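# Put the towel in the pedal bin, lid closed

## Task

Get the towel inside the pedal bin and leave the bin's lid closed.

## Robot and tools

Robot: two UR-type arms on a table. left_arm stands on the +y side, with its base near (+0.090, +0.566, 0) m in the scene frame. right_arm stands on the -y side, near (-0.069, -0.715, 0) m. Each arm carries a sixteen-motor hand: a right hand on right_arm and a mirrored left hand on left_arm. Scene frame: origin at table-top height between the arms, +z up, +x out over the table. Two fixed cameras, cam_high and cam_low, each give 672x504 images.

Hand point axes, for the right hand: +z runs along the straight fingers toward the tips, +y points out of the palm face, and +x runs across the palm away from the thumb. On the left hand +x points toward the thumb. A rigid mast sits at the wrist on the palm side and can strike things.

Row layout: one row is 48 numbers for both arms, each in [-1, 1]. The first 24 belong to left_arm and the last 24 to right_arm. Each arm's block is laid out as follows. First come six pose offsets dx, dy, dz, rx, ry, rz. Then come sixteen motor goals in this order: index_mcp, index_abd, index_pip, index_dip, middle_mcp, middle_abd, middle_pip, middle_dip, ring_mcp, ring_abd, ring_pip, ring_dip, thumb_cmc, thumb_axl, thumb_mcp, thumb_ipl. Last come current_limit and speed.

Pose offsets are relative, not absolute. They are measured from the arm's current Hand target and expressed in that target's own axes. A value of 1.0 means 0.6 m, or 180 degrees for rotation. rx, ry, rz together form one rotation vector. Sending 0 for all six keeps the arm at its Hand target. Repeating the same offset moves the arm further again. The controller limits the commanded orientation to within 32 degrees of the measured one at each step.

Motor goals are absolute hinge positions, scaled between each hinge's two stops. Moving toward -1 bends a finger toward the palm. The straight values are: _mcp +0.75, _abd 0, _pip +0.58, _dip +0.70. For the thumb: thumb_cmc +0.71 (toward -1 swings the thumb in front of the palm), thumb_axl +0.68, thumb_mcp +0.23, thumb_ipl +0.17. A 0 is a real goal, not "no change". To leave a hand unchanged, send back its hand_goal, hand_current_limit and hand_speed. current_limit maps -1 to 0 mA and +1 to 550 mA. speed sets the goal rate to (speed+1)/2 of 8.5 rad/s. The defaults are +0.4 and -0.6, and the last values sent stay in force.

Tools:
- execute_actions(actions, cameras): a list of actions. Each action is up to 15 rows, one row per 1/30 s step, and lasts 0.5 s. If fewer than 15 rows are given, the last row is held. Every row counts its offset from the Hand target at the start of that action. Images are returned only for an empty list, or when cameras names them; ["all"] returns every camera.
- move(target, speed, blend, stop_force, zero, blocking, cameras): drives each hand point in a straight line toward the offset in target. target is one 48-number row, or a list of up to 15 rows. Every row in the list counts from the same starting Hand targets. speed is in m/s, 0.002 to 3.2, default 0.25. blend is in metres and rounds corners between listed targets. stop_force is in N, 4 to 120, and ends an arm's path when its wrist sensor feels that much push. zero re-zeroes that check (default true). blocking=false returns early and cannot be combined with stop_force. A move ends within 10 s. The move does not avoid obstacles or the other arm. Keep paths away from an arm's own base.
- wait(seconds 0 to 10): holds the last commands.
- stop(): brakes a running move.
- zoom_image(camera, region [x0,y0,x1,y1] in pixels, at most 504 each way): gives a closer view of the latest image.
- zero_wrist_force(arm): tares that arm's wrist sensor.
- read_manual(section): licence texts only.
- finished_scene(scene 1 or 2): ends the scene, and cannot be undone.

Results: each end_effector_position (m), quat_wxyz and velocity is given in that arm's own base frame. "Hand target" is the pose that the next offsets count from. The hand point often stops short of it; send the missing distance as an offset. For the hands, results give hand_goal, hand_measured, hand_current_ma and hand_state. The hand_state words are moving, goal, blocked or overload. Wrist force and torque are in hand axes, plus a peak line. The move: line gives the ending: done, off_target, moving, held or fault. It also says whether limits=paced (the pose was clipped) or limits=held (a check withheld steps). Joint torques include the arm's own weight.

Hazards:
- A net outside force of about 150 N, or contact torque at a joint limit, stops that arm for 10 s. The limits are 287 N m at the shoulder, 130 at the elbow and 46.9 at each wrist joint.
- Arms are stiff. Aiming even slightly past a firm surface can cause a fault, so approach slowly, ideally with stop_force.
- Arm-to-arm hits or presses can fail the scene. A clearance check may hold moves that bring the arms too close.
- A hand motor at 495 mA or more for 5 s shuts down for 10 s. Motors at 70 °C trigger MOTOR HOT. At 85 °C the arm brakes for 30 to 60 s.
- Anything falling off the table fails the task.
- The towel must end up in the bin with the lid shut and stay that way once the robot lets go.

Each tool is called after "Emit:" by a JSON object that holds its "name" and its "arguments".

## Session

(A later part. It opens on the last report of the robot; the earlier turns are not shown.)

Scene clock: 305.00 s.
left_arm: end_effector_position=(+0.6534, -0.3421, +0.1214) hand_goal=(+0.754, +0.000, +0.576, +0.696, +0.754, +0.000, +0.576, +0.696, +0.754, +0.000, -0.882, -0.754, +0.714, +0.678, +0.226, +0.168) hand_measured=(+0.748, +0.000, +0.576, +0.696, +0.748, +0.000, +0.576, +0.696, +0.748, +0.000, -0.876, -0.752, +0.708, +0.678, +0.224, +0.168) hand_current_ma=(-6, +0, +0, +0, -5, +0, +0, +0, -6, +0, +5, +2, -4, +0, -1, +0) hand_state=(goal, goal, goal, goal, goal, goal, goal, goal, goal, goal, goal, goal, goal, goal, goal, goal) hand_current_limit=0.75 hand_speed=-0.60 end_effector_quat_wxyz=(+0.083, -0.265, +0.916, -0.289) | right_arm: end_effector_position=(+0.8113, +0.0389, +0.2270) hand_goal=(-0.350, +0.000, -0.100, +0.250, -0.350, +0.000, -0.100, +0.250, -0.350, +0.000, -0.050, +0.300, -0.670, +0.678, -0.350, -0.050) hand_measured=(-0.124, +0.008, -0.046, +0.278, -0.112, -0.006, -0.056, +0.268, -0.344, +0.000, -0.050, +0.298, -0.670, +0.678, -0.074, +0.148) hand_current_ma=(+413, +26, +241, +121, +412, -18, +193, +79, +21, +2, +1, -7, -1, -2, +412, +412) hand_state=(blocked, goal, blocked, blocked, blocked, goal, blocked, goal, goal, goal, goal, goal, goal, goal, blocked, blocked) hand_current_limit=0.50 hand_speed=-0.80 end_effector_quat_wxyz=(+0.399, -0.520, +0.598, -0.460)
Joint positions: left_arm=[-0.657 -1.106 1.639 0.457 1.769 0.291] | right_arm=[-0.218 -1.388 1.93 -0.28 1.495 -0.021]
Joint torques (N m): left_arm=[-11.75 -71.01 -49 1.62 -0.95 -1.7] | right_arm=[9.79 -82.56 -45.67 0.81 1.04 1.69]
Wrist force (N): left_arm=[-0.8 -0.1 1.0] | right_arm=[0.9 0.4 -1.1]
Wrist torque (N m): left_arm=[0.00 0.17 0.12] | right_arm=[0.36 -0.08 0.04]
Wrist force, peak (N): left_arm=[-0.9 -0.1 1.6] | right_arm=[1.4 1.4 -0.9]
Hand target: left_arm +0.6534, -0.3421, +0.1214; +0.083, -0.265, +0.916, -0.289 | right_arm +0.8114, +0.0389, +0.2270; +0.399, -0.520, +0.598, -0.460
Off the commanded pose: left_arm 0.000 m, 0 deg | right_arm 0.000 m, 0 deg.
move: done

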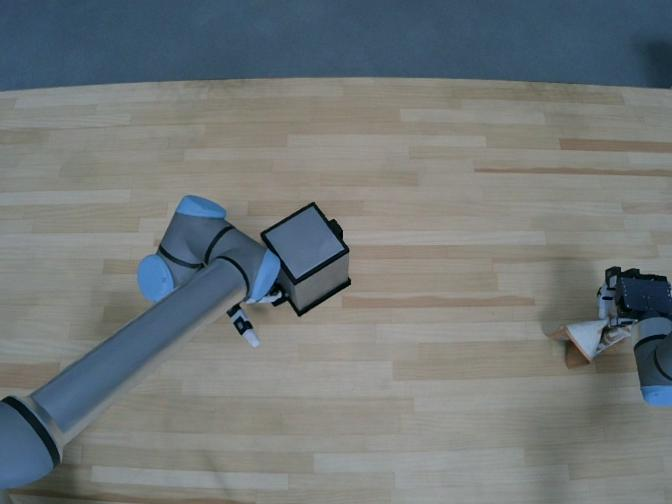

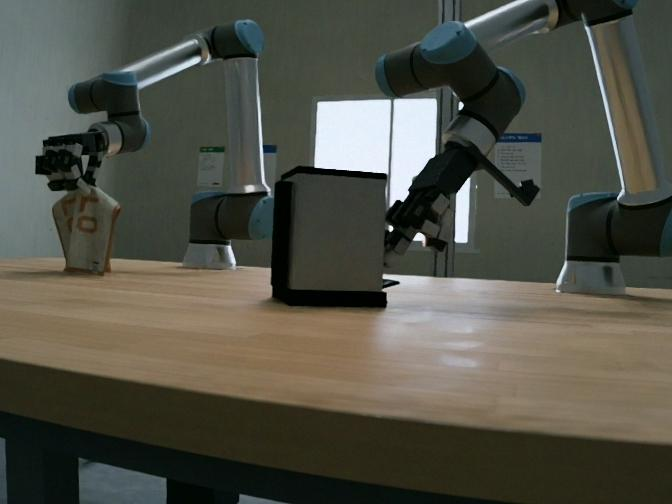

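Emit:
{"name": "move", "arguments": {"target": [[0,0,0,0,0,0,0.754,0,0.576,0.696,0.754,0,0.576,0.696,0.754,0,-0.883,-0.754,0.714,0.678,0.226,0.168,0.75,-0.6,0,-0.322,-0.0863,0,0,0,-0.35,0,-0.1,0.25,-0.35,0,-0.1,0.25,0.98,0,0.576,0.696,-0.671,0.677,-0.35,-0.05,0.4,-0.8],[0,0.0468,0.0669,0,0,0,0.754,0,0.576,0.696,0.754,0,0.576,0.696,0.754,0,-0.883,-0.754,0.714,0.678,0.226,0.168,0.75,-0.6,-0.9352,-0.4223,-0.182,0.0828,-0.0884,-0.0116,-0.35,0,-0.1,0.25,-0.35,0,-0.1,0.25,0.98,0,0.576,0.696,-0.671,0.677,-0.35,-0.05,0.4,-0.8]], "speed": [0.2, 0.22], "blend": [0.05, 0], "cameras": ["all"]}}

Emit:
{"name": "zoom_image", "arguments": {"camera": "cam_low", "region": [200, 0, 480, 280]}}

Emit:
{"name": "zoom_image", "arguments": {"camera": "cam_high", "region": [180, 130, 480, 430]}}

Scene clock: 339.17 s.
left_arm: end_effector_position=(+0.6533, -0.3421, +0.0724) hand_goal=(+0.754, +0.000, +0.576, +0.696, +0.754, +0.000, +0.576, +0.696, +0.754, +0.000, -0.882, -0.754, +0.714, +0.678, +0.226, +0.168) hand_measured=(+0.798, +0.000, +0.602, +0.704, +0.796, +0.000, +0.604, +0.706, +0.748, +0.000, -0.876, -0.752, +0.708, +0.678, +0.224, +0.168) hand_current_ma=(+89, +0, +37, +7, +84, +0, +42, +10, -6, +0, +5, +2, -4, +0, -1, +0) hand_state=(blocked, goal, blocked, goal, blocked, goal, blocked, goal, goal, goal, goal, goal, goal, goal, goal, goal) hand_current_limit=0.75 hand_speed=-0.60 end_effector_quat_wxyz=(+0.083, -0.265, +0.916, -0.289) | right_arm: end_effector_position=(+0.8497, +0.6003, +0.4995) hand_goal=(-0.350, +0.000, -0.100, +0.250, -0.350, +0.000, -0.100, +0.250, +0.980, +0.000, +0.576, +0.696, -0.670, +0.678, -0.350, -0.050) hand_measured=(-0.124, +0.008, -0.046, +0.278, -0.112, -0.006, -0.056, +0.268, +0.958, +0.000, +0.570, +0.692, -0.670, +0.678, -0.074, +0.148) hand_current_ma=(+385, +27, +241, +119, +385, -19, +192, +79, -96, +2, -24, -12, -1, -2, +385, +385) hand_state=(blocked, goal, blocked, blocked, blocked, goal, blocked, goal, blocked, goal, goal, goal, goal, goal, blocked, blocked) hand_current_limit=0.40 hand_speed=-0.80 end_effector_quat_wxyz=(+0.534, -0.534, +0.463, -0.464)
Joint positions: left_arm=[-0.657 -1.063 1.672 0.381 1.769 0.291] | right_arm=[0.514 -1.19 1.27 -0.08 1.945 -0.001]
Joint torques (N m): left_arm=[-12.6 -52.61 -22.47 -1.63 -0.02 -0.31] | right_arm=[13.35 -63.33 -51.2 -0.36 1.6 -3.56]
Wrist force (N): left_arm=[-0.9 -3.9 -18.3] | right_arm=[0.7 1.6 -0.6]
Wrist torque (N m): left_arm=[2.02 0.17 0.10] | right_arm=[0.33 -0.09 0.26]
Wrist force, peak (N): left_arm=[-0.7 -3.6 -18.7] | right_arm=[1.3 2.7 -0.5]
Hand target: left_arm +0.6533, -0.3421, +0.0724; +0.083, -0.265, +0.916, -0.289 | right_arm +0.8497, +0.6004, +0.4995; +0.534, -0.534, +0.463, -0.464
Off the commanded pose: left_arm 0.000 m, 0 deg | right_arm 0.000 m, 0 deg.
move: done

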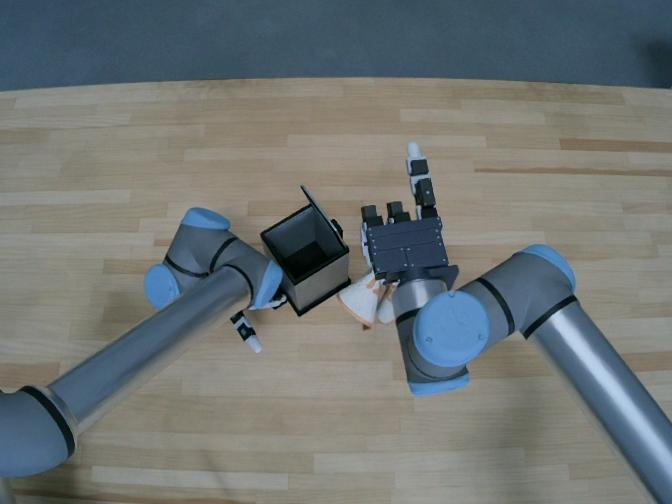

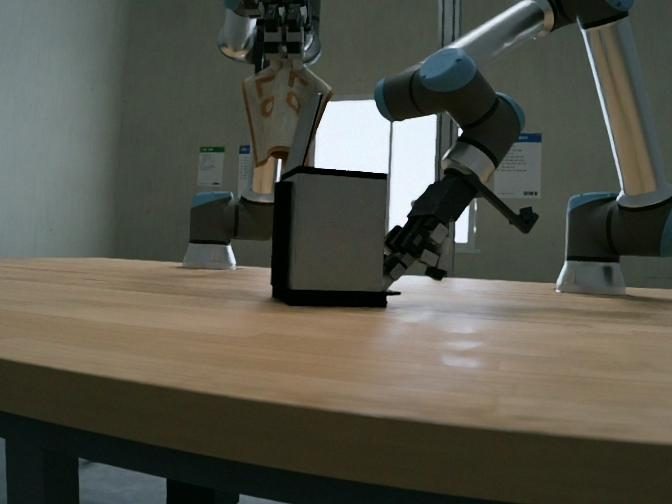

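Scaled by 1.800 from the camera's 672x504 image, which has a finer 960x720 frame.

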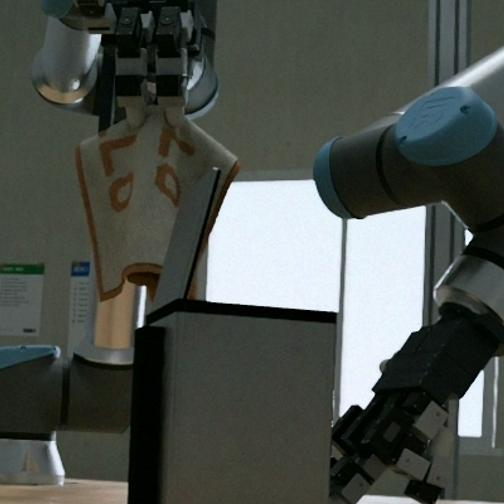

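Scaled by 1.680 from the camera's 672x504 image, which has a finer 960x720 frame.

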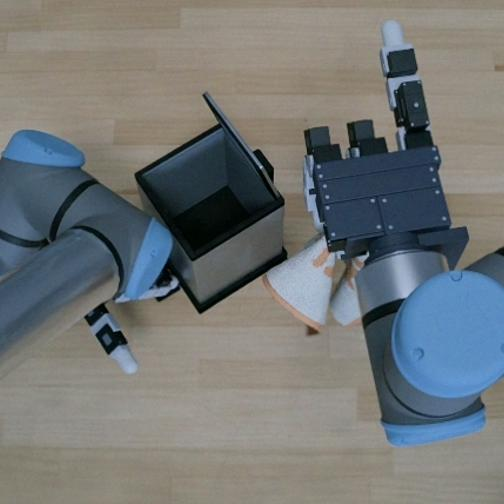

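Emit:
{"name": "move", "arguments": {"target": [[0,-0.0019,-0.0027,0,0,0,0.754,0,0.576,0.696,0.754,0,0.576,0.696,0.754,0,-0.883,-0.754,0.714,0.678,0.226,0.168,0.75,-0.6,-0.1227,0.0158,-0.0408,-0.0546,-0.1413,-0.0124,-0.35,0,-0.1,0.25,-0.35,0,-0.1,0.25,0.98,0,0.576,0.696,-0.671,0.677,-0.35,-0.05,0.4,-0.8],[0,-0.0019,-0.0027,0,0,0,0.754,0,0.576,0.696,0.754,0,0.576,0.696,0.754,0,-0.883,-0.754,0.714,0.678,0.226,0.168,0.75,-0.6,-0.2782,0.0408,0.2912,-0.0546,-0.1413,-0.0124,-0.35,0,-0.1,0.25,-0.35,0,-0.1,0.25,0.98,0,0.576,0.696,-0.671,0.677,-0.35,-0.05,0.4,-0.8]], "speed": [0.2, 0.15], "blend": [0.02, 0], "cameras": ["all"]}}

Emit:
{"name": "zoom_image", "arguments": {"camera": "cam_low", "region": [200, 0, 480, 280]}}

Emit:
{"name": "zoom_image", "arguments": {"camera": "cam_high", "region": [180, 130, 430, 380]}}

Scene clock: 370.50 s.
left_arm: end_effector_position=(+0.6533, -0.3421, +0.0744) hand_goal=(+0.754, +0.000, +0.576, +0.696, +0.754, +0.000, +0.576, +0.696, +0.754, +0.000, -0.882, -0.754, +0.714, +0.678, +0.226, +0.168) hand_measured=(+0.792, +0.000, +0.602, +0.704, +0.792, +0.000, +0.604, +0.708, +0.748, +0.000, -0.876, -0.752, +0.708, +0.678, +0.224, +0.168) hand_current_ma=(+76, +0, +38, +8, +72, +0, +43, +11, -6, +0, +5, +2, -4, +0, -1, +0) hand_state=(blocked, goal, blocked, goal, blocked, goal, blocked, goal, goal, goal, goal, goal, goal, goal, goal, goal) hand_current_limit=0.75 hand_speed=-0.60 end_effector_quat_wxyz=(+0.083, -0.265, +0.916, -0.289) | right_arm: end_effector_position=(+0.9994, +0.7899, +0.4749) hand_goal=(-0.350, +0.000, -0.100, +0.250, -0.350, +0.000, -0.100, +0.250, +0.980, +0.000, +0.576, +0.696, -0.670, +0.678, -0.350, -0.050) hand_measured=(-0.124, +0.008, -0.046, +0.278, -0.112, -0.006, -0.056, +0.268, +0.958, +0.000, +0.570, +0.692, -0.670, +0.678, -0.074, +0.148) hand_current_ma=(+385, +27, +241, +119, +385, -19, +191, +79, -96, +2, -24, -12, -1, -2, +385, +385) hand_state=(blocked, goal, blocked, blocked, blocked, goal, blocked, goal, blocked, goal, goal, goal, goal, goal, blocked, blocked) hand_current_limit=0.40 hand_speed=-0.80 end_effector_quat_wxyz=(-0.566, +0.675, -0.362, +0.305)
Joint positions: left_arm=[-0.657 -1.064 1.67 0.384 1.769 0.291] | right_arm=[0.498 -0.548 0.153 0.568 1.486 -0.016]
Joint torques (N m): left_arm=[-11.42 -95.64 -46.03 4.83 -1.38 -2.98] | right_arm=[14.55 -103.95 -47.97 0.1 1.71 -3.47]
Wrist force (N): left_arm=[-0.6 -2.0 0.7] | right_arm=[1.1 1.0 -0.3]
Wrist torque (N m): left_arm=[0.27 0.16 0.12] | right_arm=[0.28 -0.11 0.23]
Wrist force, peak (N): left_arm=[-0.8 -4.1 -18.7] | right_arm=[1.3 1.9 -1.2]
Hand target: left_arm +0.6533, -0.3421, +0.0744; +0.083, -0.265, +0.916, -0.289 | right_arm +0.9996, +0.7900, +0.4750; -0.566, +0.675, -0.362, +0.305
Off the commanded pose: left_arm 0.000 m, 0 deg | right_arm 0.000 m, 0 deg.
move: done

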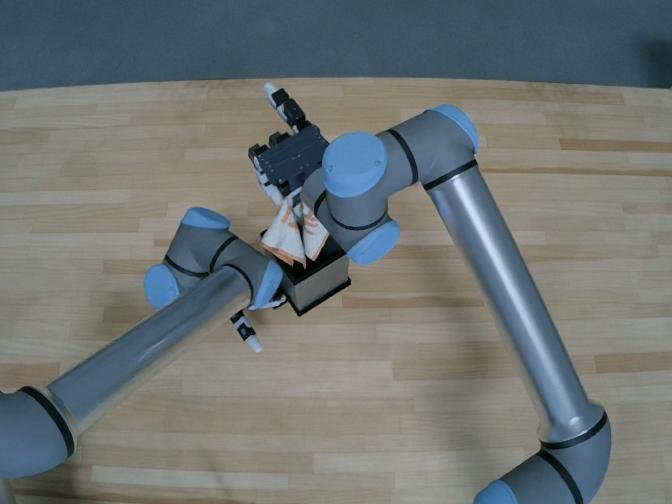

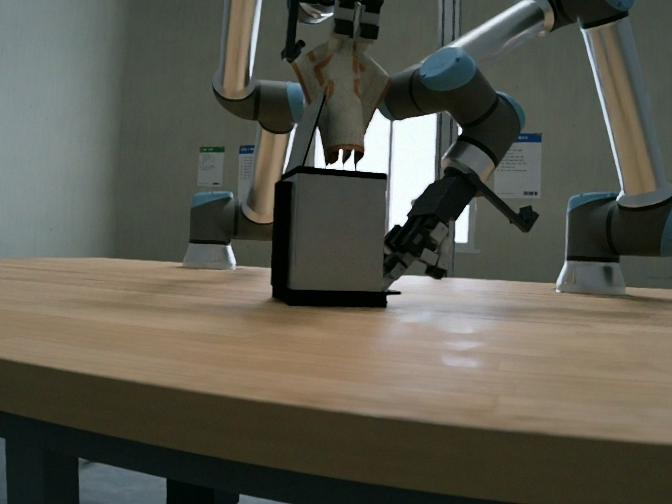

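Scaled by 1.800 from the camera's 672x504 image, which has a finer 960x720 frame.

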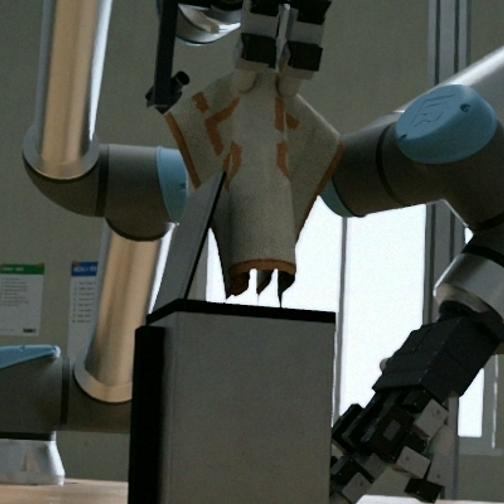

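Scaled by 2.016 from the camera's 672x504 image, which has a finer 960x720 frame.

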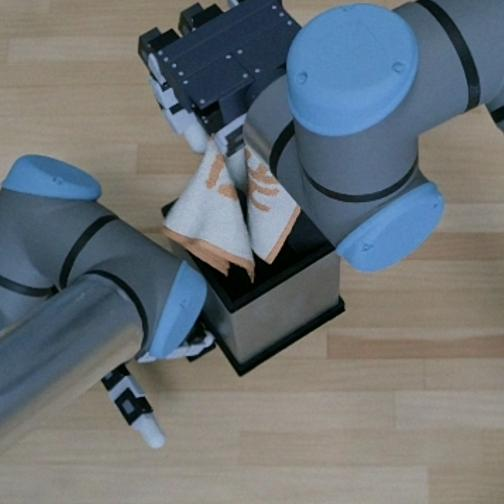

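Emit:
{"name": "move", "arguments": {"target": [0,0,0,0,0,0,0.754,0,0.576,0.696,0.754,0,0.576,0.696,0.754,0,-0.883,-0.754,0.714,0.678,0.226,0.168,0.75,-0.6,0.02,0.086,0.0405,0,0,0,-0.35,0,-0.1,0.25,-0.35,0,-0.1,0.25,0.98,0,0.576,0.696,-0.671,0.677,-0.35,-0.05,0.4,-0.8], "speed": 0.1, "cameras": ["all"]}}

Emit:
{"name": "zoom_image", "arguments": {"camera": "cam_low", "region": [200, 0, 480, 280]}}

Emit:
{"name": "zoom_image", "arguments": {"camera": "cam_high", "region": [180, 130, 430, 380]}}

Scene clock: 384.97 s.
left_arm: end_effector_position=(+0.6533, -0.3421, +0.0744) hand_goal=(+0.754, +0.000, +0.576, +0.696, +0.754, +0.000, +0.576, +0.696, +0.754, +0.000, -0.882, -0.754, +0.714, +0.678, +0.226, +0.168) hand_measured=(+0.792, +0.000, +0.602, +0.704, +0.792, +0.000, +0.604, +0.708, +0.748, +0.000, -0.876, -0.752, +0.708, +0.678, +0.224, +0.168) hand_current_ma=(+76, +0, +38, +8, +72, +0, +43, +11, -6, +0, +5, +2, -4, +0, -1, +0) hand_state=(blocked, goal, blocked, goal, blocked, goal, blocked, goal, goal, goal, goal, goal, goal, goal, goal, goal) hand_current_limit=0.75 hand_speed=-0.60 end_effector_quat_wxyz=(+0.083, -0.265, +0.916, -0.289) | right_arm: end_effector_position=(+1.0187, +0.7882, +0.4200) hand_goal=(-0.350, +0.000, -0.100, +0.250, -0.350, +0.000, -0.100, +0.250, +0.980, +0.000, +0.576, +0.696, -0.670, +0.678, -0.350, -0.050) hand_measured=(-0.124, +0.008, -0.046, +0.278, -0.112, -0.006, -0.056, +0.268, +0.960, +0.000, +0.570, +0.692, -0.670, +0.678, -0.074, +0.148) hand_current_ma=(+385, +27, +241, +119, +385, -19, +191, +78, -94, +2, -24, -12, -1, -2, +385, +385) hand_state=(blocked, goal, blocked, blocked, blocked, goal, blocked, goal, blocked, goal, goal, goal, goal, goal, blocked, blocked) hand_current_limit=0.40 hand_speed=-0.80 end_effector_quat_wxyz=(-0.566, +0.675, -0.362, +0.305)
Joint positions: left_arm=[-0.657 -1.064 1.67 0.384 1.769 0.291] | right_arm=[0.488 -0.576 0.31 0.441 1.476 -0.018]
Joint torques (N m): left_arm=[-3.21 -92.32 -46.06 5.41 -1.5 -2.6] | right_arm=[-16.96 -150.84 -34.67 -3.41 -2.05 -0.93]
Wrist force (N): left_arm=[-0.9 -2.0 0.0] | right_arm=[0.6 1.6 -0.8]
Wrist torque (N m): left_arm=[0.33 0.19 0.09] | right_arm=[0.40 -0.04 0.17]
Wrist force, peak (N): left_arm=[-1.1 -2.7 0.0] | right_arm=[0.5 2.4 0.0]
Hand target: left_arm +0.6533, -0.3421, +0.0744; +0.083, -0.265, +0.916, -0.289 | right_arm +1.0187, +0.7882, +0.4200; -0.566, +0.675, -0.362, +0.305
Off the commanded pose: left_arm 0.000 m, 0 deg | right_arm 0.000 m, 0 deg.
move: done

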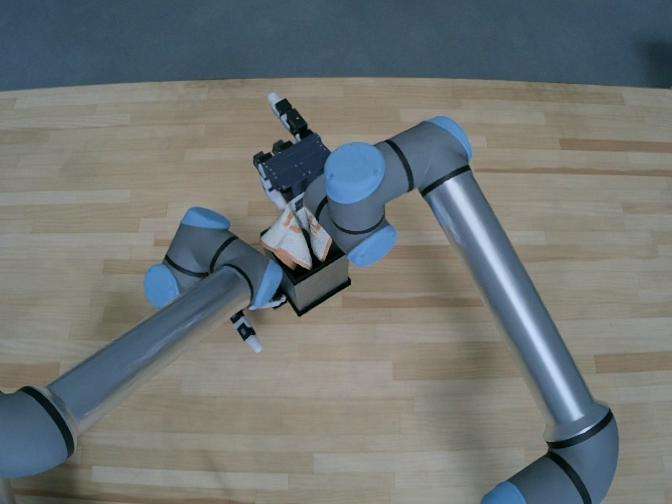

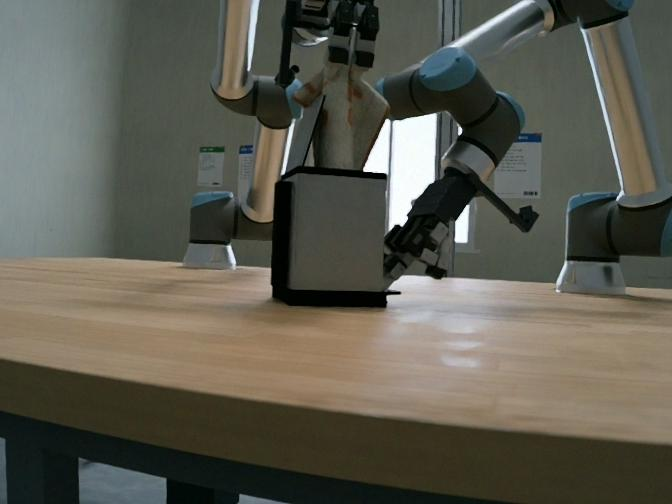

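Scaled by 1.800 from the camera's 672x504 image, which has a finer 960x720 frame.

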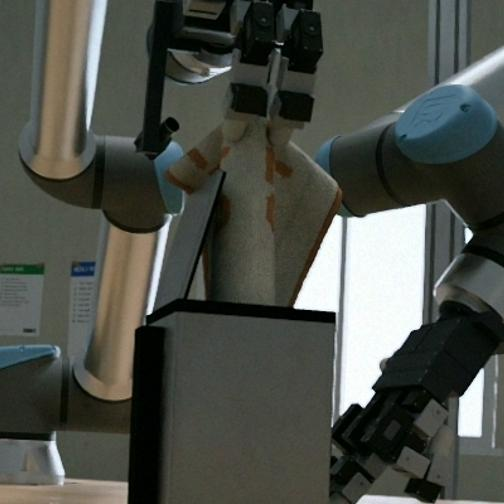

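Scaled by 2.016 from the camera's 672x504 image, which has a finer 960x720 frame.

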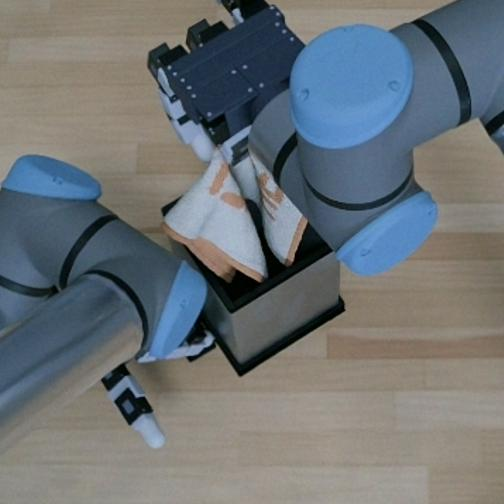

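Emit:
{"name": "move", "arguments": {"target": [[0,0,0,0,0,0,0.754,0,0.576,0.696,0.754,0,0.576,0.696,0.754,0,-0.883,-0.754,0.714,0.678,0.226,0.168,0.75,-0.6,0.0367,-0.0492,-0.0087,0,0,0,-0.35,0,-0.1,0.25,-0.35,0,-0.1,0.25,0.98,0,0.576,0.696,-0.671,0.677,-0.35,-0.05,0.4,-0.8],[0,0,0,0,0,0,0.754,0,0.576,0.696,0.754,0,0.576,0.696,0.754,0,-0.883,-0.754,0.714,0.678,0.226,0.168,0.75,-0.6,0.0367,0.0985,0.0173,0,0,0,-0.35,0,-0.1,0.25,-0.35,0,-0.1,0.25,0.98,0,0.576,0.696,-0.671,0.677,-0.35,-0.05,0.4,-0.8]], "speed": 0.1, "blend": [0.003, 0], "cameras": ["all"]}}

Emit:
{"name": "zoom_image", "arguments": {"camera": "cam_low", "region": [200, 0, 480, 280]}}

Emit:
{"name": "zoom_image", "arguments": {"camera": "cam_high", "region": [180, 130, 430, 380]}}

Scene clock: 403.33 s.
left_arm: end_effector_position=(+0.6533, -0.3421, +0.0745) hand_goal=(+0.754, +0.000, +0.576, +0.696, +0.754, +0.000, +0.576, +0.696, +0.754, +0.000, -0.882, -0.754, +0.714, +0.678, +0.226, +0.168) hand_measured=(+0.792, +0.000, +0.602, +0.704, +0.790, +0.000, +0.604, +0.708, +0.748, +0.000, -0.876, -0.752, +0.708, +0.678, +0.224, +0.168) hand_current_ma=(+73, +0, +38, +8, +70, +0, +43, +12, -6, +0, +5, +2, -4, +0, -1, +0) hand_state=(blocked, goal, blocked, goal, blocked, goal, blocked, goal, goal, goal, goal, goal, goal, goal, goal, goal) hand_current_limit=0.75 hand_speed=-0.60 end_effector_quat_wxyz=(+0.083, -0.265, +0.916, -0.289) | right_arm: end_effector_position=(+1.0309, +0.7697, +0.3601) hand_goal=(-0.350, +0.000, -0.100, +0.250, -0.350, +0.000, -0.100, +0.250, +0.980, +0.000, +0.576, +0.696, -0.670, +0.678, -0.350, -0.050) hand_measured=(-0.124, +0.014, -0.048, +0.270, -0.002, +0.012, -0.340, +0.168, +0.960, +0.000, +0.570, +0.692, -0.678, +0.680, -0.074, +0.116) hand_current_ma=(+385, +50, +234, +85, +385, +40, -385, -376, -90, +2, -24, -12, -31, +5, +385, +385) hand_state=(blocked, goal, blocked, blocked, blocked, goal, blocked, blocked, blocked, goal, goal, goal, goal, goal, blocked, blocked) hand_current_limit=0.40 hand_speed=-0.80 end_effector_quat_wxyz=(-0.566, +0.675, -0.362, +0.305)
Joint positions: left_arm=[-0.657 -1.064 1.67 0.384 1.769 0.291] | right_arm=[0.467 -0.627 0.514 0.288 1.455 -0.022]
Joint torques (N m): left_arm=[0.39 -77.46 -41.03 1.97 -1.43 -2.19] | right_arm=[-24.02 -109.18 -14.55 2.9 0.58 2.95]
Wrist force (N): left_arm=[-0.8 -2.2 -1.4] | right_arm=[-4.7 -27.9 0.0]
Wrist torque (N m): left_arm=[0.48 0.13 0.09] | right_arm=[0.14 0.14 -0.61]
Wrist force, peak (N): left_arm=[-0.3 -3.2 -8.6] | right_arm=[-4.7 -27.9 0.0]
Hand target: left_arm +0.6533, -0.3421, +0.0744; +0.083, -0.265, +0.916, -0.289 | right_arm +1.0309, +0.7697, +0.3600; -0.566, +0.675, -0.362, +0.305
Off the commanded pose: left_arm 0.000 m, 0 deg | right_arm 0.000 m, 0 deg.
move: done

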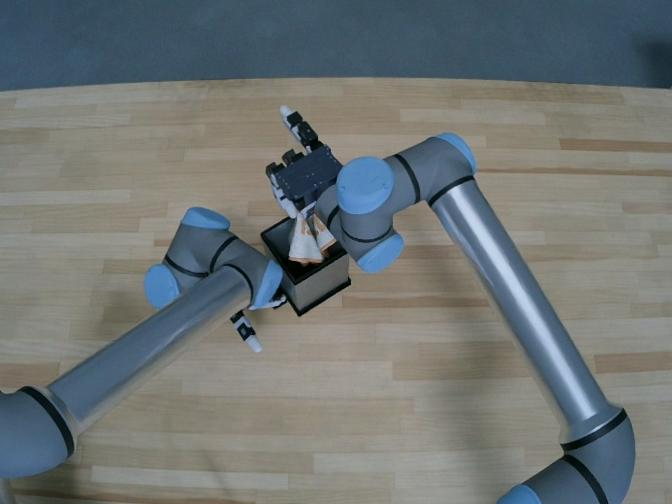

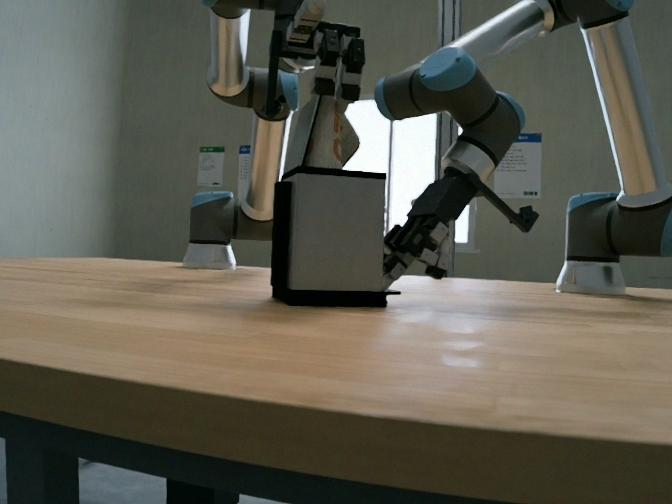

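Scaled by 1.800 from the camera's 672x504 image, which has a finer 960x720 frame.

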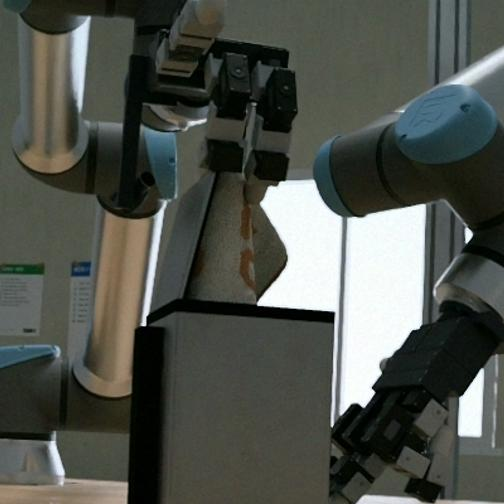

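Scaled by 2.016 from the camera's 672x504 image, which has a finer 960x720 frame.

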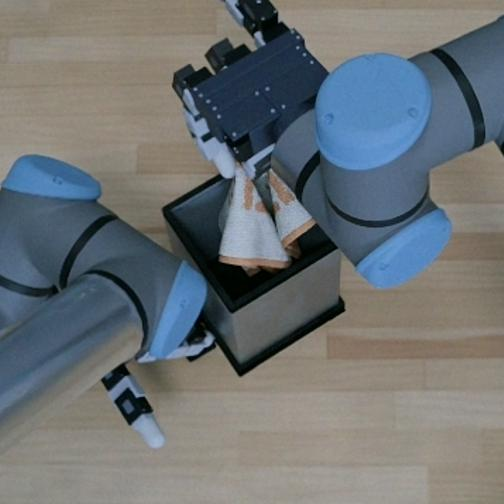

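Emit:
{"name": "move", "arguments": {"target": [[0,0,0,0,0,0,0.754,0,0.576,0.696,0.754,0,0.576,0.696,0.754,0,-0.883,-0.754,0.714,0.678,0.226,0.168,0.75,-0.6,0,-0.0492,-0.0087,0,0,0,-0.35,0,-0.1,0.25,-0.35,0,-0.1,0.25,0.98,0,0.576,0.696,-0.671,0.677,-0.35,-0.05,0.4,-0.8],[0,0,0,0,0,0,0.754,0,0.576,0.696,0.754,0,0.576,0.696,0.754,0,-0.883,-0.754,0.714,0.678,0.226,0.168,0.75,-0.6,-0.0467,-0.0492,-0.0087,0,0,0,-0.35,0,-0.1,0.25,-0.35,0,-0.1,0.25,0.98,0,0.576,0.696,-0.671,0.677,-0.35,-0.05,0.4,-0.8]], "speed": 0.1, "blend": [0.003, 0], "cameras": ["all"]}}

Emit:
{"name": "zoom_image", "arguments": {"camera": "cam_low", "region": [200, 0, 480, 280]}}

Emit:
{"name": "zoom_image", "arguments": {"camera": "cam_high", "region": [180, 130, 430, 380]}}

Scene clock: 413.57 s.
left_arm: end_effector_position=(+0.6533, -0.3421, +0.0744) hand_goal=(+0.754, +0.000, +0.576, +0.696, +0.754, +0.000, +0.576, +0.696, +0.754, +0.000, -0.882, -0.754, +0.714, +0.678, +0.226, +0.168) hand_measured=(+0.792, +0.000, +0.602, +0.704, +0.790, +0.000, +0.604, +0.708, +0.748, +0.000, -0.876, -0.752, +0.708, +0.678, +0.224, +0.168) hand_current_ma=(+71, +0, +38, +8, +66, +0, +43, +12, -6, +0, +5, +2, -4, +0, -1, +0) hand_state=(blocked, goal, blocked, goal, blocked, goal, blocked, goal, goal, goal, goal, goal, goal, goal, goal, goal) hand_current_limit=0.75 hand_speed=-0.60 end_effector_quat_wxyz=(+0.083, -0.265, +0.916, -0.289) | right_arm: end_effector_position=(+1.0155, +0.7930, +0.3899) hand_goal=(-0.350, +0.000, -0.100, +0.250, -0.350, +0.000, -0.100, +0.250, +0.980, +0.000, +0.576, +0.696, -0.670, +0.678, -0.350, -0.050) hand_measured=(-0.128, +0.020, -0.056, +0.268, -0.324, -0.010, -0.098, +0.248, +0.960, +0.000, +0.570, +0.692, -0.678, +0.678, -0.046, +0.072) hand_current_ma=(+385, +75, +197, +73, +120, -37, +10, -4, -90, +2, -24, -12, -29, +4, +385, +385) hand_state=(blocked, blocked, blocked, goal, blocked, goal, goal, goal, blocked, goal, goal, goal, goal, goal, blocked, blocked) hand_current_limit=0.40 hand_speed=-0.80 end_effector_quat_wxyz=(-0.566, +0.675, -0.362, +0.305)
Joint positions: left_arm=[-0.657 -1.064 1.67 0.384 1.769 0.291] | right_arm=[0.494 -0.605 0.42 0.36 1.481 -0.017]
Joint torques (N m): left_arm=[-3.08 -72.71 -28.63 0.94 -1.42 -2.41] | right_arm=[11.41 -105.56 -49.38 -0.12 1.58 3.44]
Wrist force (N): left_arm=[-0.7 -2.3 -1.2] | right_arm=[-0.4 2.1 -0.7]
Wrist torque (N m): left_arm=[0.44 0.10 0.11] | right_arm=[0.45 0.07 -0.04]
Wrist force, peak (N): left_arm=[-0.8 -3.2 -2.0] | right_arm=[-4.2 -28.5 -0.2]
Hand target: left_arm +0.6533, -0.3421, +0.0744; +0.083, -0.265, +0.916, -0.289 | right_arm +1.0154, +0.7931, +0.3899; -0.566, +0.675, -0.362, +0.305
Off the commanded pose: left_arm 0.000 m, 0 deg | right_arm 0.000 m, 0 deg.
move: done

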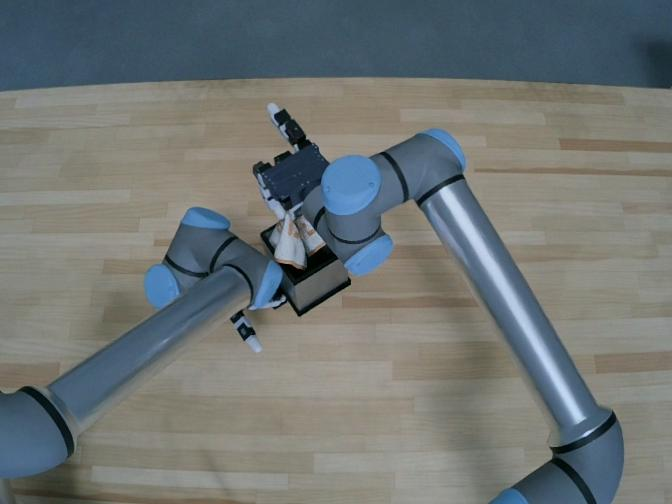

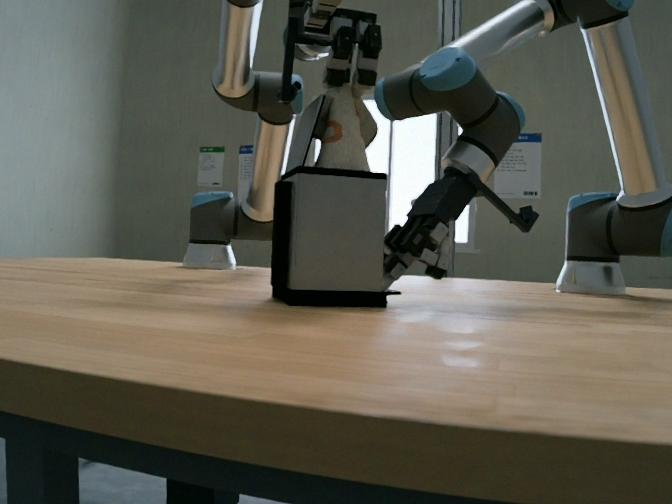

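Scaled by 1.800 from the camera's 672x504 image, which has a finer 960x720 frame.

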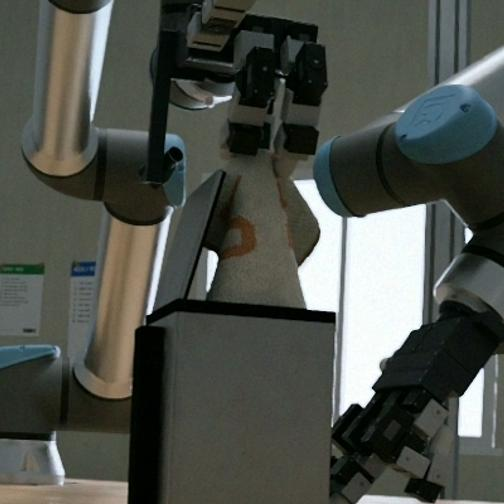

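Scaled by 2.016 from the camera's 672x504 image, which has a finer 960x720 frame.

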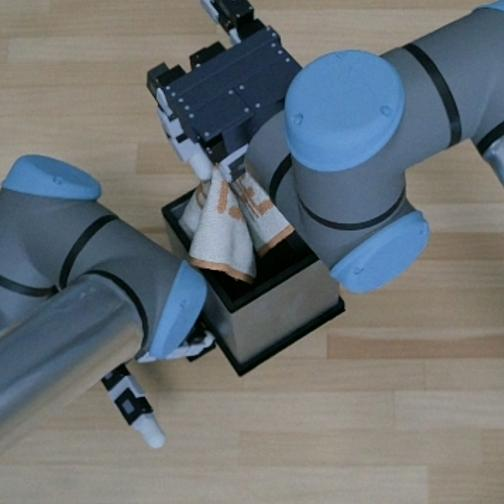

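Emit:
{"name": "move", "arguments": {"target": [0,0,0,0,0,0,0.754,0,0.576,0.696,0.754,0,0.576,0.696,0.754,0,-0.883,-0.754,0.714,0.678,0.226,0.168,0.75,-0.6,0.002,0.143,0.005,0,0,0,-0.35,0,-0.1,0.25,-0.35,0,-0.1,0.25,0.98,0,0.576,0.696,-0.671,0.677,-0.35,-0.05,0.4,-0.8], "speed": 0.07, "stop_force": 12, "cameras": ["all"]}}

Emit:
{"name": "zoom_image", "arguments": {"camera": "cam_low", "region": [200, 0, 480, 280]}}

Emit:
{"name": "zoom_image", "arguments": {"camera": "cam_high", "region": [180, 130, 430, 380]}}

Scene clock: 421.60 s.
left_arm: end_effector_position=(+0.6533, -0.3421, +0.0744) hand_goal=(+0.754, +0.000, +0.576, +0.696, +0.754, +0.000, +0.576, +0.696, +0.754, +0.000, -0.882, -0.754, +0.714, +0.678, +0.226, +0.168) hand_measured=(+0.792, +0.000, +0.602, +0.704, +0.790, +0.000, +0.604, +0.708, +0.748, +0.000, -0.876, -0.752, +0.708, +0.678, +0.224, +0.168) hand_current_ma=(+71, +0, +38, +8, +66, +0, +43, +12, -6, +0, +5, +2, -4, +0, -1, +0) hand_state=(blocked, goal, blocked, goal, blocked, goal, blocked, goal, goal, goal, goal, goal, goal, goal, goal, goal) hand_current_limit=0.75 hand_speed=-0.60 end_effector_quat_wxyz=(+0.083, -0.265, +0.916, -0.289) | right_arm: end_effector_position=(+1.0062, +0.7854, +0.3049) hand_goal=(-0.350, +0.000, -0.100, +0.250, -0.350, +0.000, -0.100, +0.250, +0.980, +0.000, +0.576, +0.696, -0.670, +0.678, -0.350, -0.050) hand_measured=(-0.128, +0.020, -0.056, +0.268, -0.324, -0.010, -0.098, +0.248, +0.960, +0.000, +0.570, +0.692, -0.678, +0.678, -0.046, +0.072) hand_current_ma=(+385, +75, +196, +71, +120, -37, +10, -4, -89, +2, -24, -12, -30, +4, +385, +385) hand_state=(blocked, blocked, blocked, goal, blocked, goal, goal, goal, goal, goal, goal, goal, goal, goal, blocked, blocked) hand_current_limit=0.40 hand_speed=-0.80 end_effector_quat_wxyz=(-0.566, +0.675, -0.362, +0.305)
Joint positions: left_arm=[-0.657 -1.064 1.67 0.384 1.769 0.291] | right_arm=[0.491 -0.665 0.681 0.158 1.479 -0.018]
Joint torques (N m): left_arm=[-2.58 -86.28 -44.45 3.54 -1.11 -2.36] | right_arm=[-17.55 -147.07 -35.32 -3.38 -2.16 1.96]
Wrist force (N): left_arm=[-1.2 -2.7 -1.0] | right_arm=[0.3 2.2 -0.4]
Wrist torque (N m): left_arm=[0.38 0.18 0.07] | right_arm=[0.43 0.01 0.07]
Wrist force, peak (N): left_arm=[-0.9 -2.9 -1.2] | right_arm=[0.1 2.9 -0.5]
Hand target: left_arm +0.6533, -0.3421, +0.0744; +0.083, -0.265, +0.916, -0.289 | right_arm +1.0062, +0.7854, +0.3049; -0.566, +0.675, -0.362, +0.305
Off the commanded pose: left_arm 0.000 m, 0 deg | right_arm 0.000 m, 0 deg.
move: done

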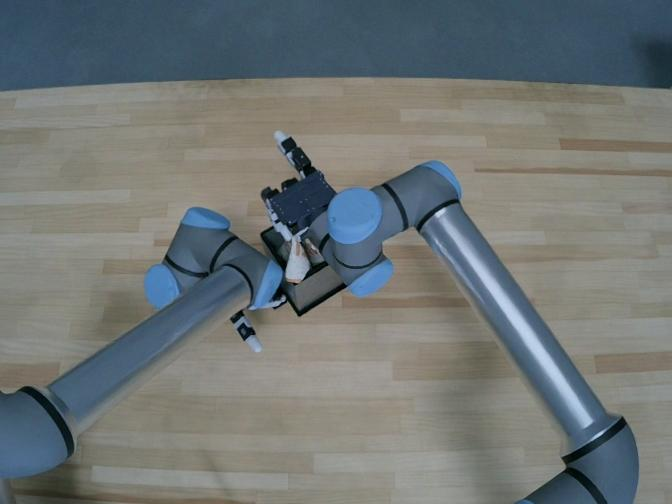

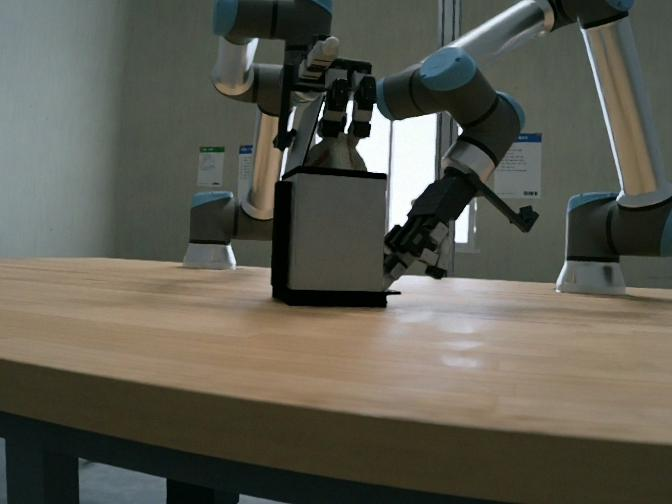

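Scaled by 1.800 from the camera's 672x504 image, which has a finer 960x720 frame.

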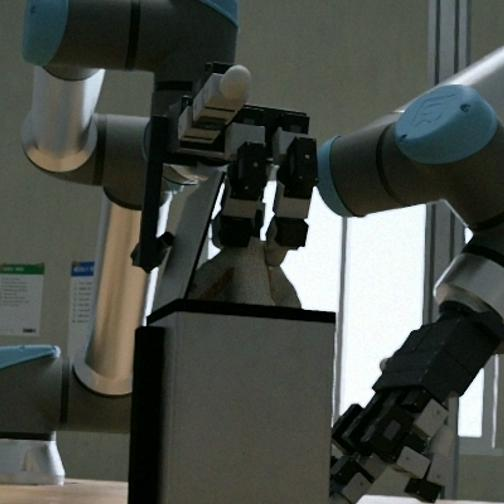

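Scaled by 2.016 from the camera's 672x504 image, which has a finer 960x720 frame.

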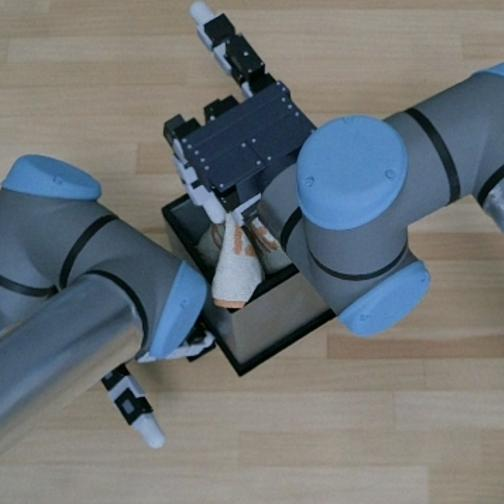

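Emit:
{"name": "zoom_image", "arguments": {"camera": "cam_high", "region": [255, 220, 335, 300]}}

Scaled by 6.300 from the camera's 672x504 image, which has a finer 960x720 frame.

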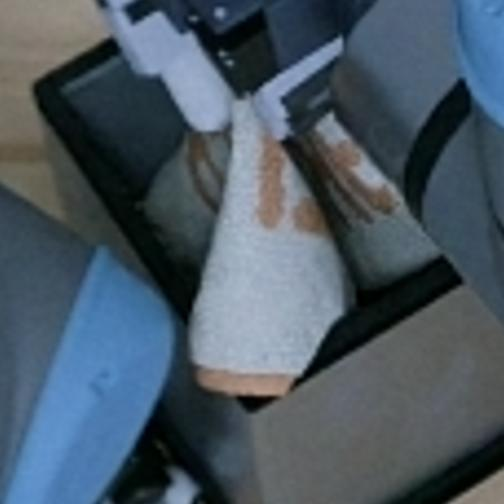

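Emit:
{"name": "move", "arguments": {"target": [[0,0,0,0,0,0,0.754,0,0.576,0.696,0.754,0,0.576,0.696,0.754,0,-0.883,-0.754,0.714,0.678,0.226,0.168,0.75,-0.6,0,-0.1641,-0.0289,0,0,0,-0.35,0,-0.1,0.25,-0.35,0,-0.1,0.25,0.98,0,0.576,0.696,-0.671,0.677,-0.35,-0.05,0.4,-0.8],[0,0,0,0,0,0,0.754,0,0.576,0.696,0.754,0,0.576,0.696,0.754,0,-0.883,-0.754,0.714,0.678,0.226,0.168,0.75,-0.6,0,-0.1757,0.0368,0,0,0,-0.35,0,-0.1,0.25,-0.35,0,-0.1,0.25,0.98,0,0.576,0.696,-0.671,0.677,-0.35,-0.05,0.4,-0.8]], "speed": 0.1, "blend": [0.003, 0], "cameras": ["all"]}}

Emit:
{"name": "zoom_image", "arguments": {"camera": "cam_low", "region": [240, 20, 420, 200]}}

Emit:
{"name": "zoom_image", "arguments": {"camera": "cam_high", "region": [245, 190, 355, 300]}}

Scene clock: 448.80 s.
left_arm: end_effector_position=(+0.6533, -0.3421, +0.0744) hand_goal=(+0.754, +0.000, +0.576, +0.696, +0.754, +0.000, +0.576, +0.696, +0.754, +0.000, -0.882, -0.754, +0.714, +0.678, +0.226, +0.168) hand_measured=(+0.792, +0.000, +0.602, +0.704, +0.790, +0.000, +0.604, +0.708, +0.748, +0.000, -0.876, -0.752, +0.708, +0.678, +0.224, +0.168) hand_current_ma=(+71, +0, +38, +8, +66, +0, +43, +12, -6, +0, +5, +2, -4, +0, -1, +0) hand_state=(blocked, goal, blocked, goal, blocked, goal, blocked, goal, goal, goal, goal, goal, goal, goal, goal, goal) hand_current_limit=0.75 hand_speed=-0.60 end_effector_quat_wxyz=(+0.083, -0.265, +0.916, -0.289) | right_arm: end_effector_position=(+1.0384, +0.8069, +0.4044) hand_goal=(-0.350, +0.000, -0.100, +0.250, -0.350, +0.000, -0.100, +0.250, +0.980, +0.000, +0.576, +0.696, -0.670, +0.678, -0.350, -0.050) hand_measured=(-0.128, +0.020, -0.056, +0.268, -0.324, -0.010, -0.098, +0.248, +0.960, +0.000, +0.570, +0.692, -0.678, +0.678, -0.046, +0.072) hand_current_ma=(+385, +75, +196, +71, +119, -37, +10, -4, -89, +2, -24, -12, -30, +4, +385, +385) hand_state=(blocked, blocked, blocked, goal, blocked, goal, goal, goal, goal, goal, goal, goal, goal, goal, blocked, blocked) hand_current_limit=0.40 hand_speed=-0.80 end_effector_quat_wxyz=(-0.571, +0.670, -0.360, +0.307)
Joint positions: left_arm=[-0.657 -1.064 1.67 0.384 1.769 0.291] | right_arm=[0.495 -0.42 0.035 0.545 1.482 -0.015]
Joint torques (N m): left_arm=[-5.02 -84.3 -45.87 3.58 -0.72 -1.93] | right_arm=[7.09 -110.98 -46.88 -0.53 0.14 -2.65]
Wrist force (N): left_arm=[-1.0 -2.4 -0.7] | right_arm=[0.4 2.0 -0.6]
Wrist torque (N m): left_arm=[0.40 0.15 0.09] | right_arm=[0.42 -0.02 0.01]
Wrist force, peak (N): left_arm=[-1.4 -2.9 -1.4] | right_arm=[-0.1 3.8 -0.3]
Hand target: left_arm +0.6533, -0.3421, +0.0744; +0.083, -0.265, +0.916, -0.289 | right_arm +1.0395, +0.8076, +0.4049; -0.566, +0.675, -0.362, +0.305
Off the commanded pose: left_arm 0.000 m, 0 deg | right_arm 0.001 m, 1 deg.
elbow stopped short (right arm): the move would have taken joint 3 (elbow) straighter than the controller allows.
move: done

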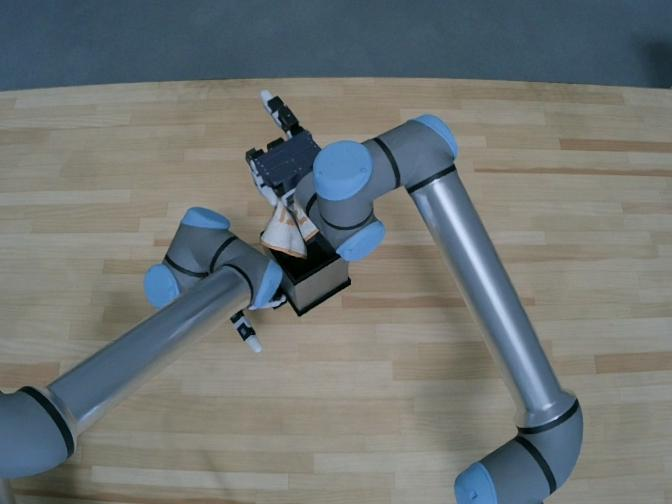

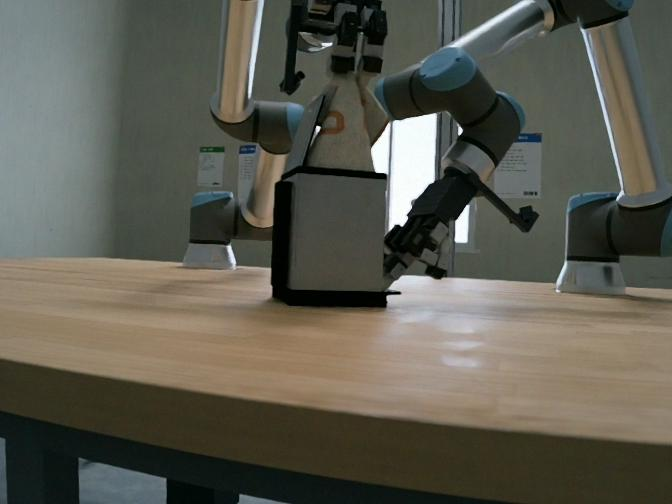

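Scaled by 2.800 from the camera's 672x504 image, which has a finer 960x720 frame.

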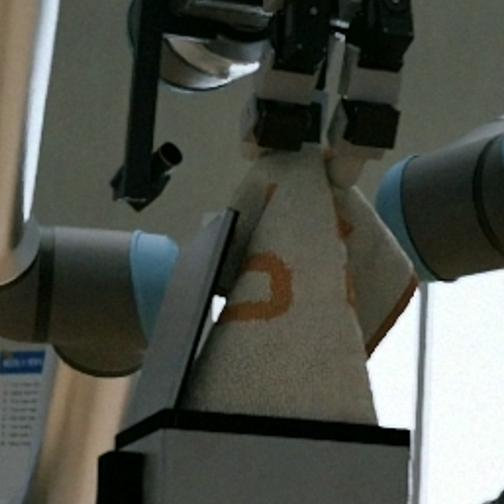

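Scaled by 4.582 from the camera's 672x504 image, which has a finer 960x720 frame.

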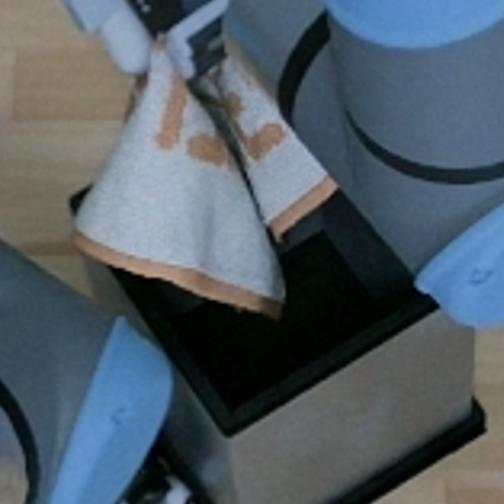

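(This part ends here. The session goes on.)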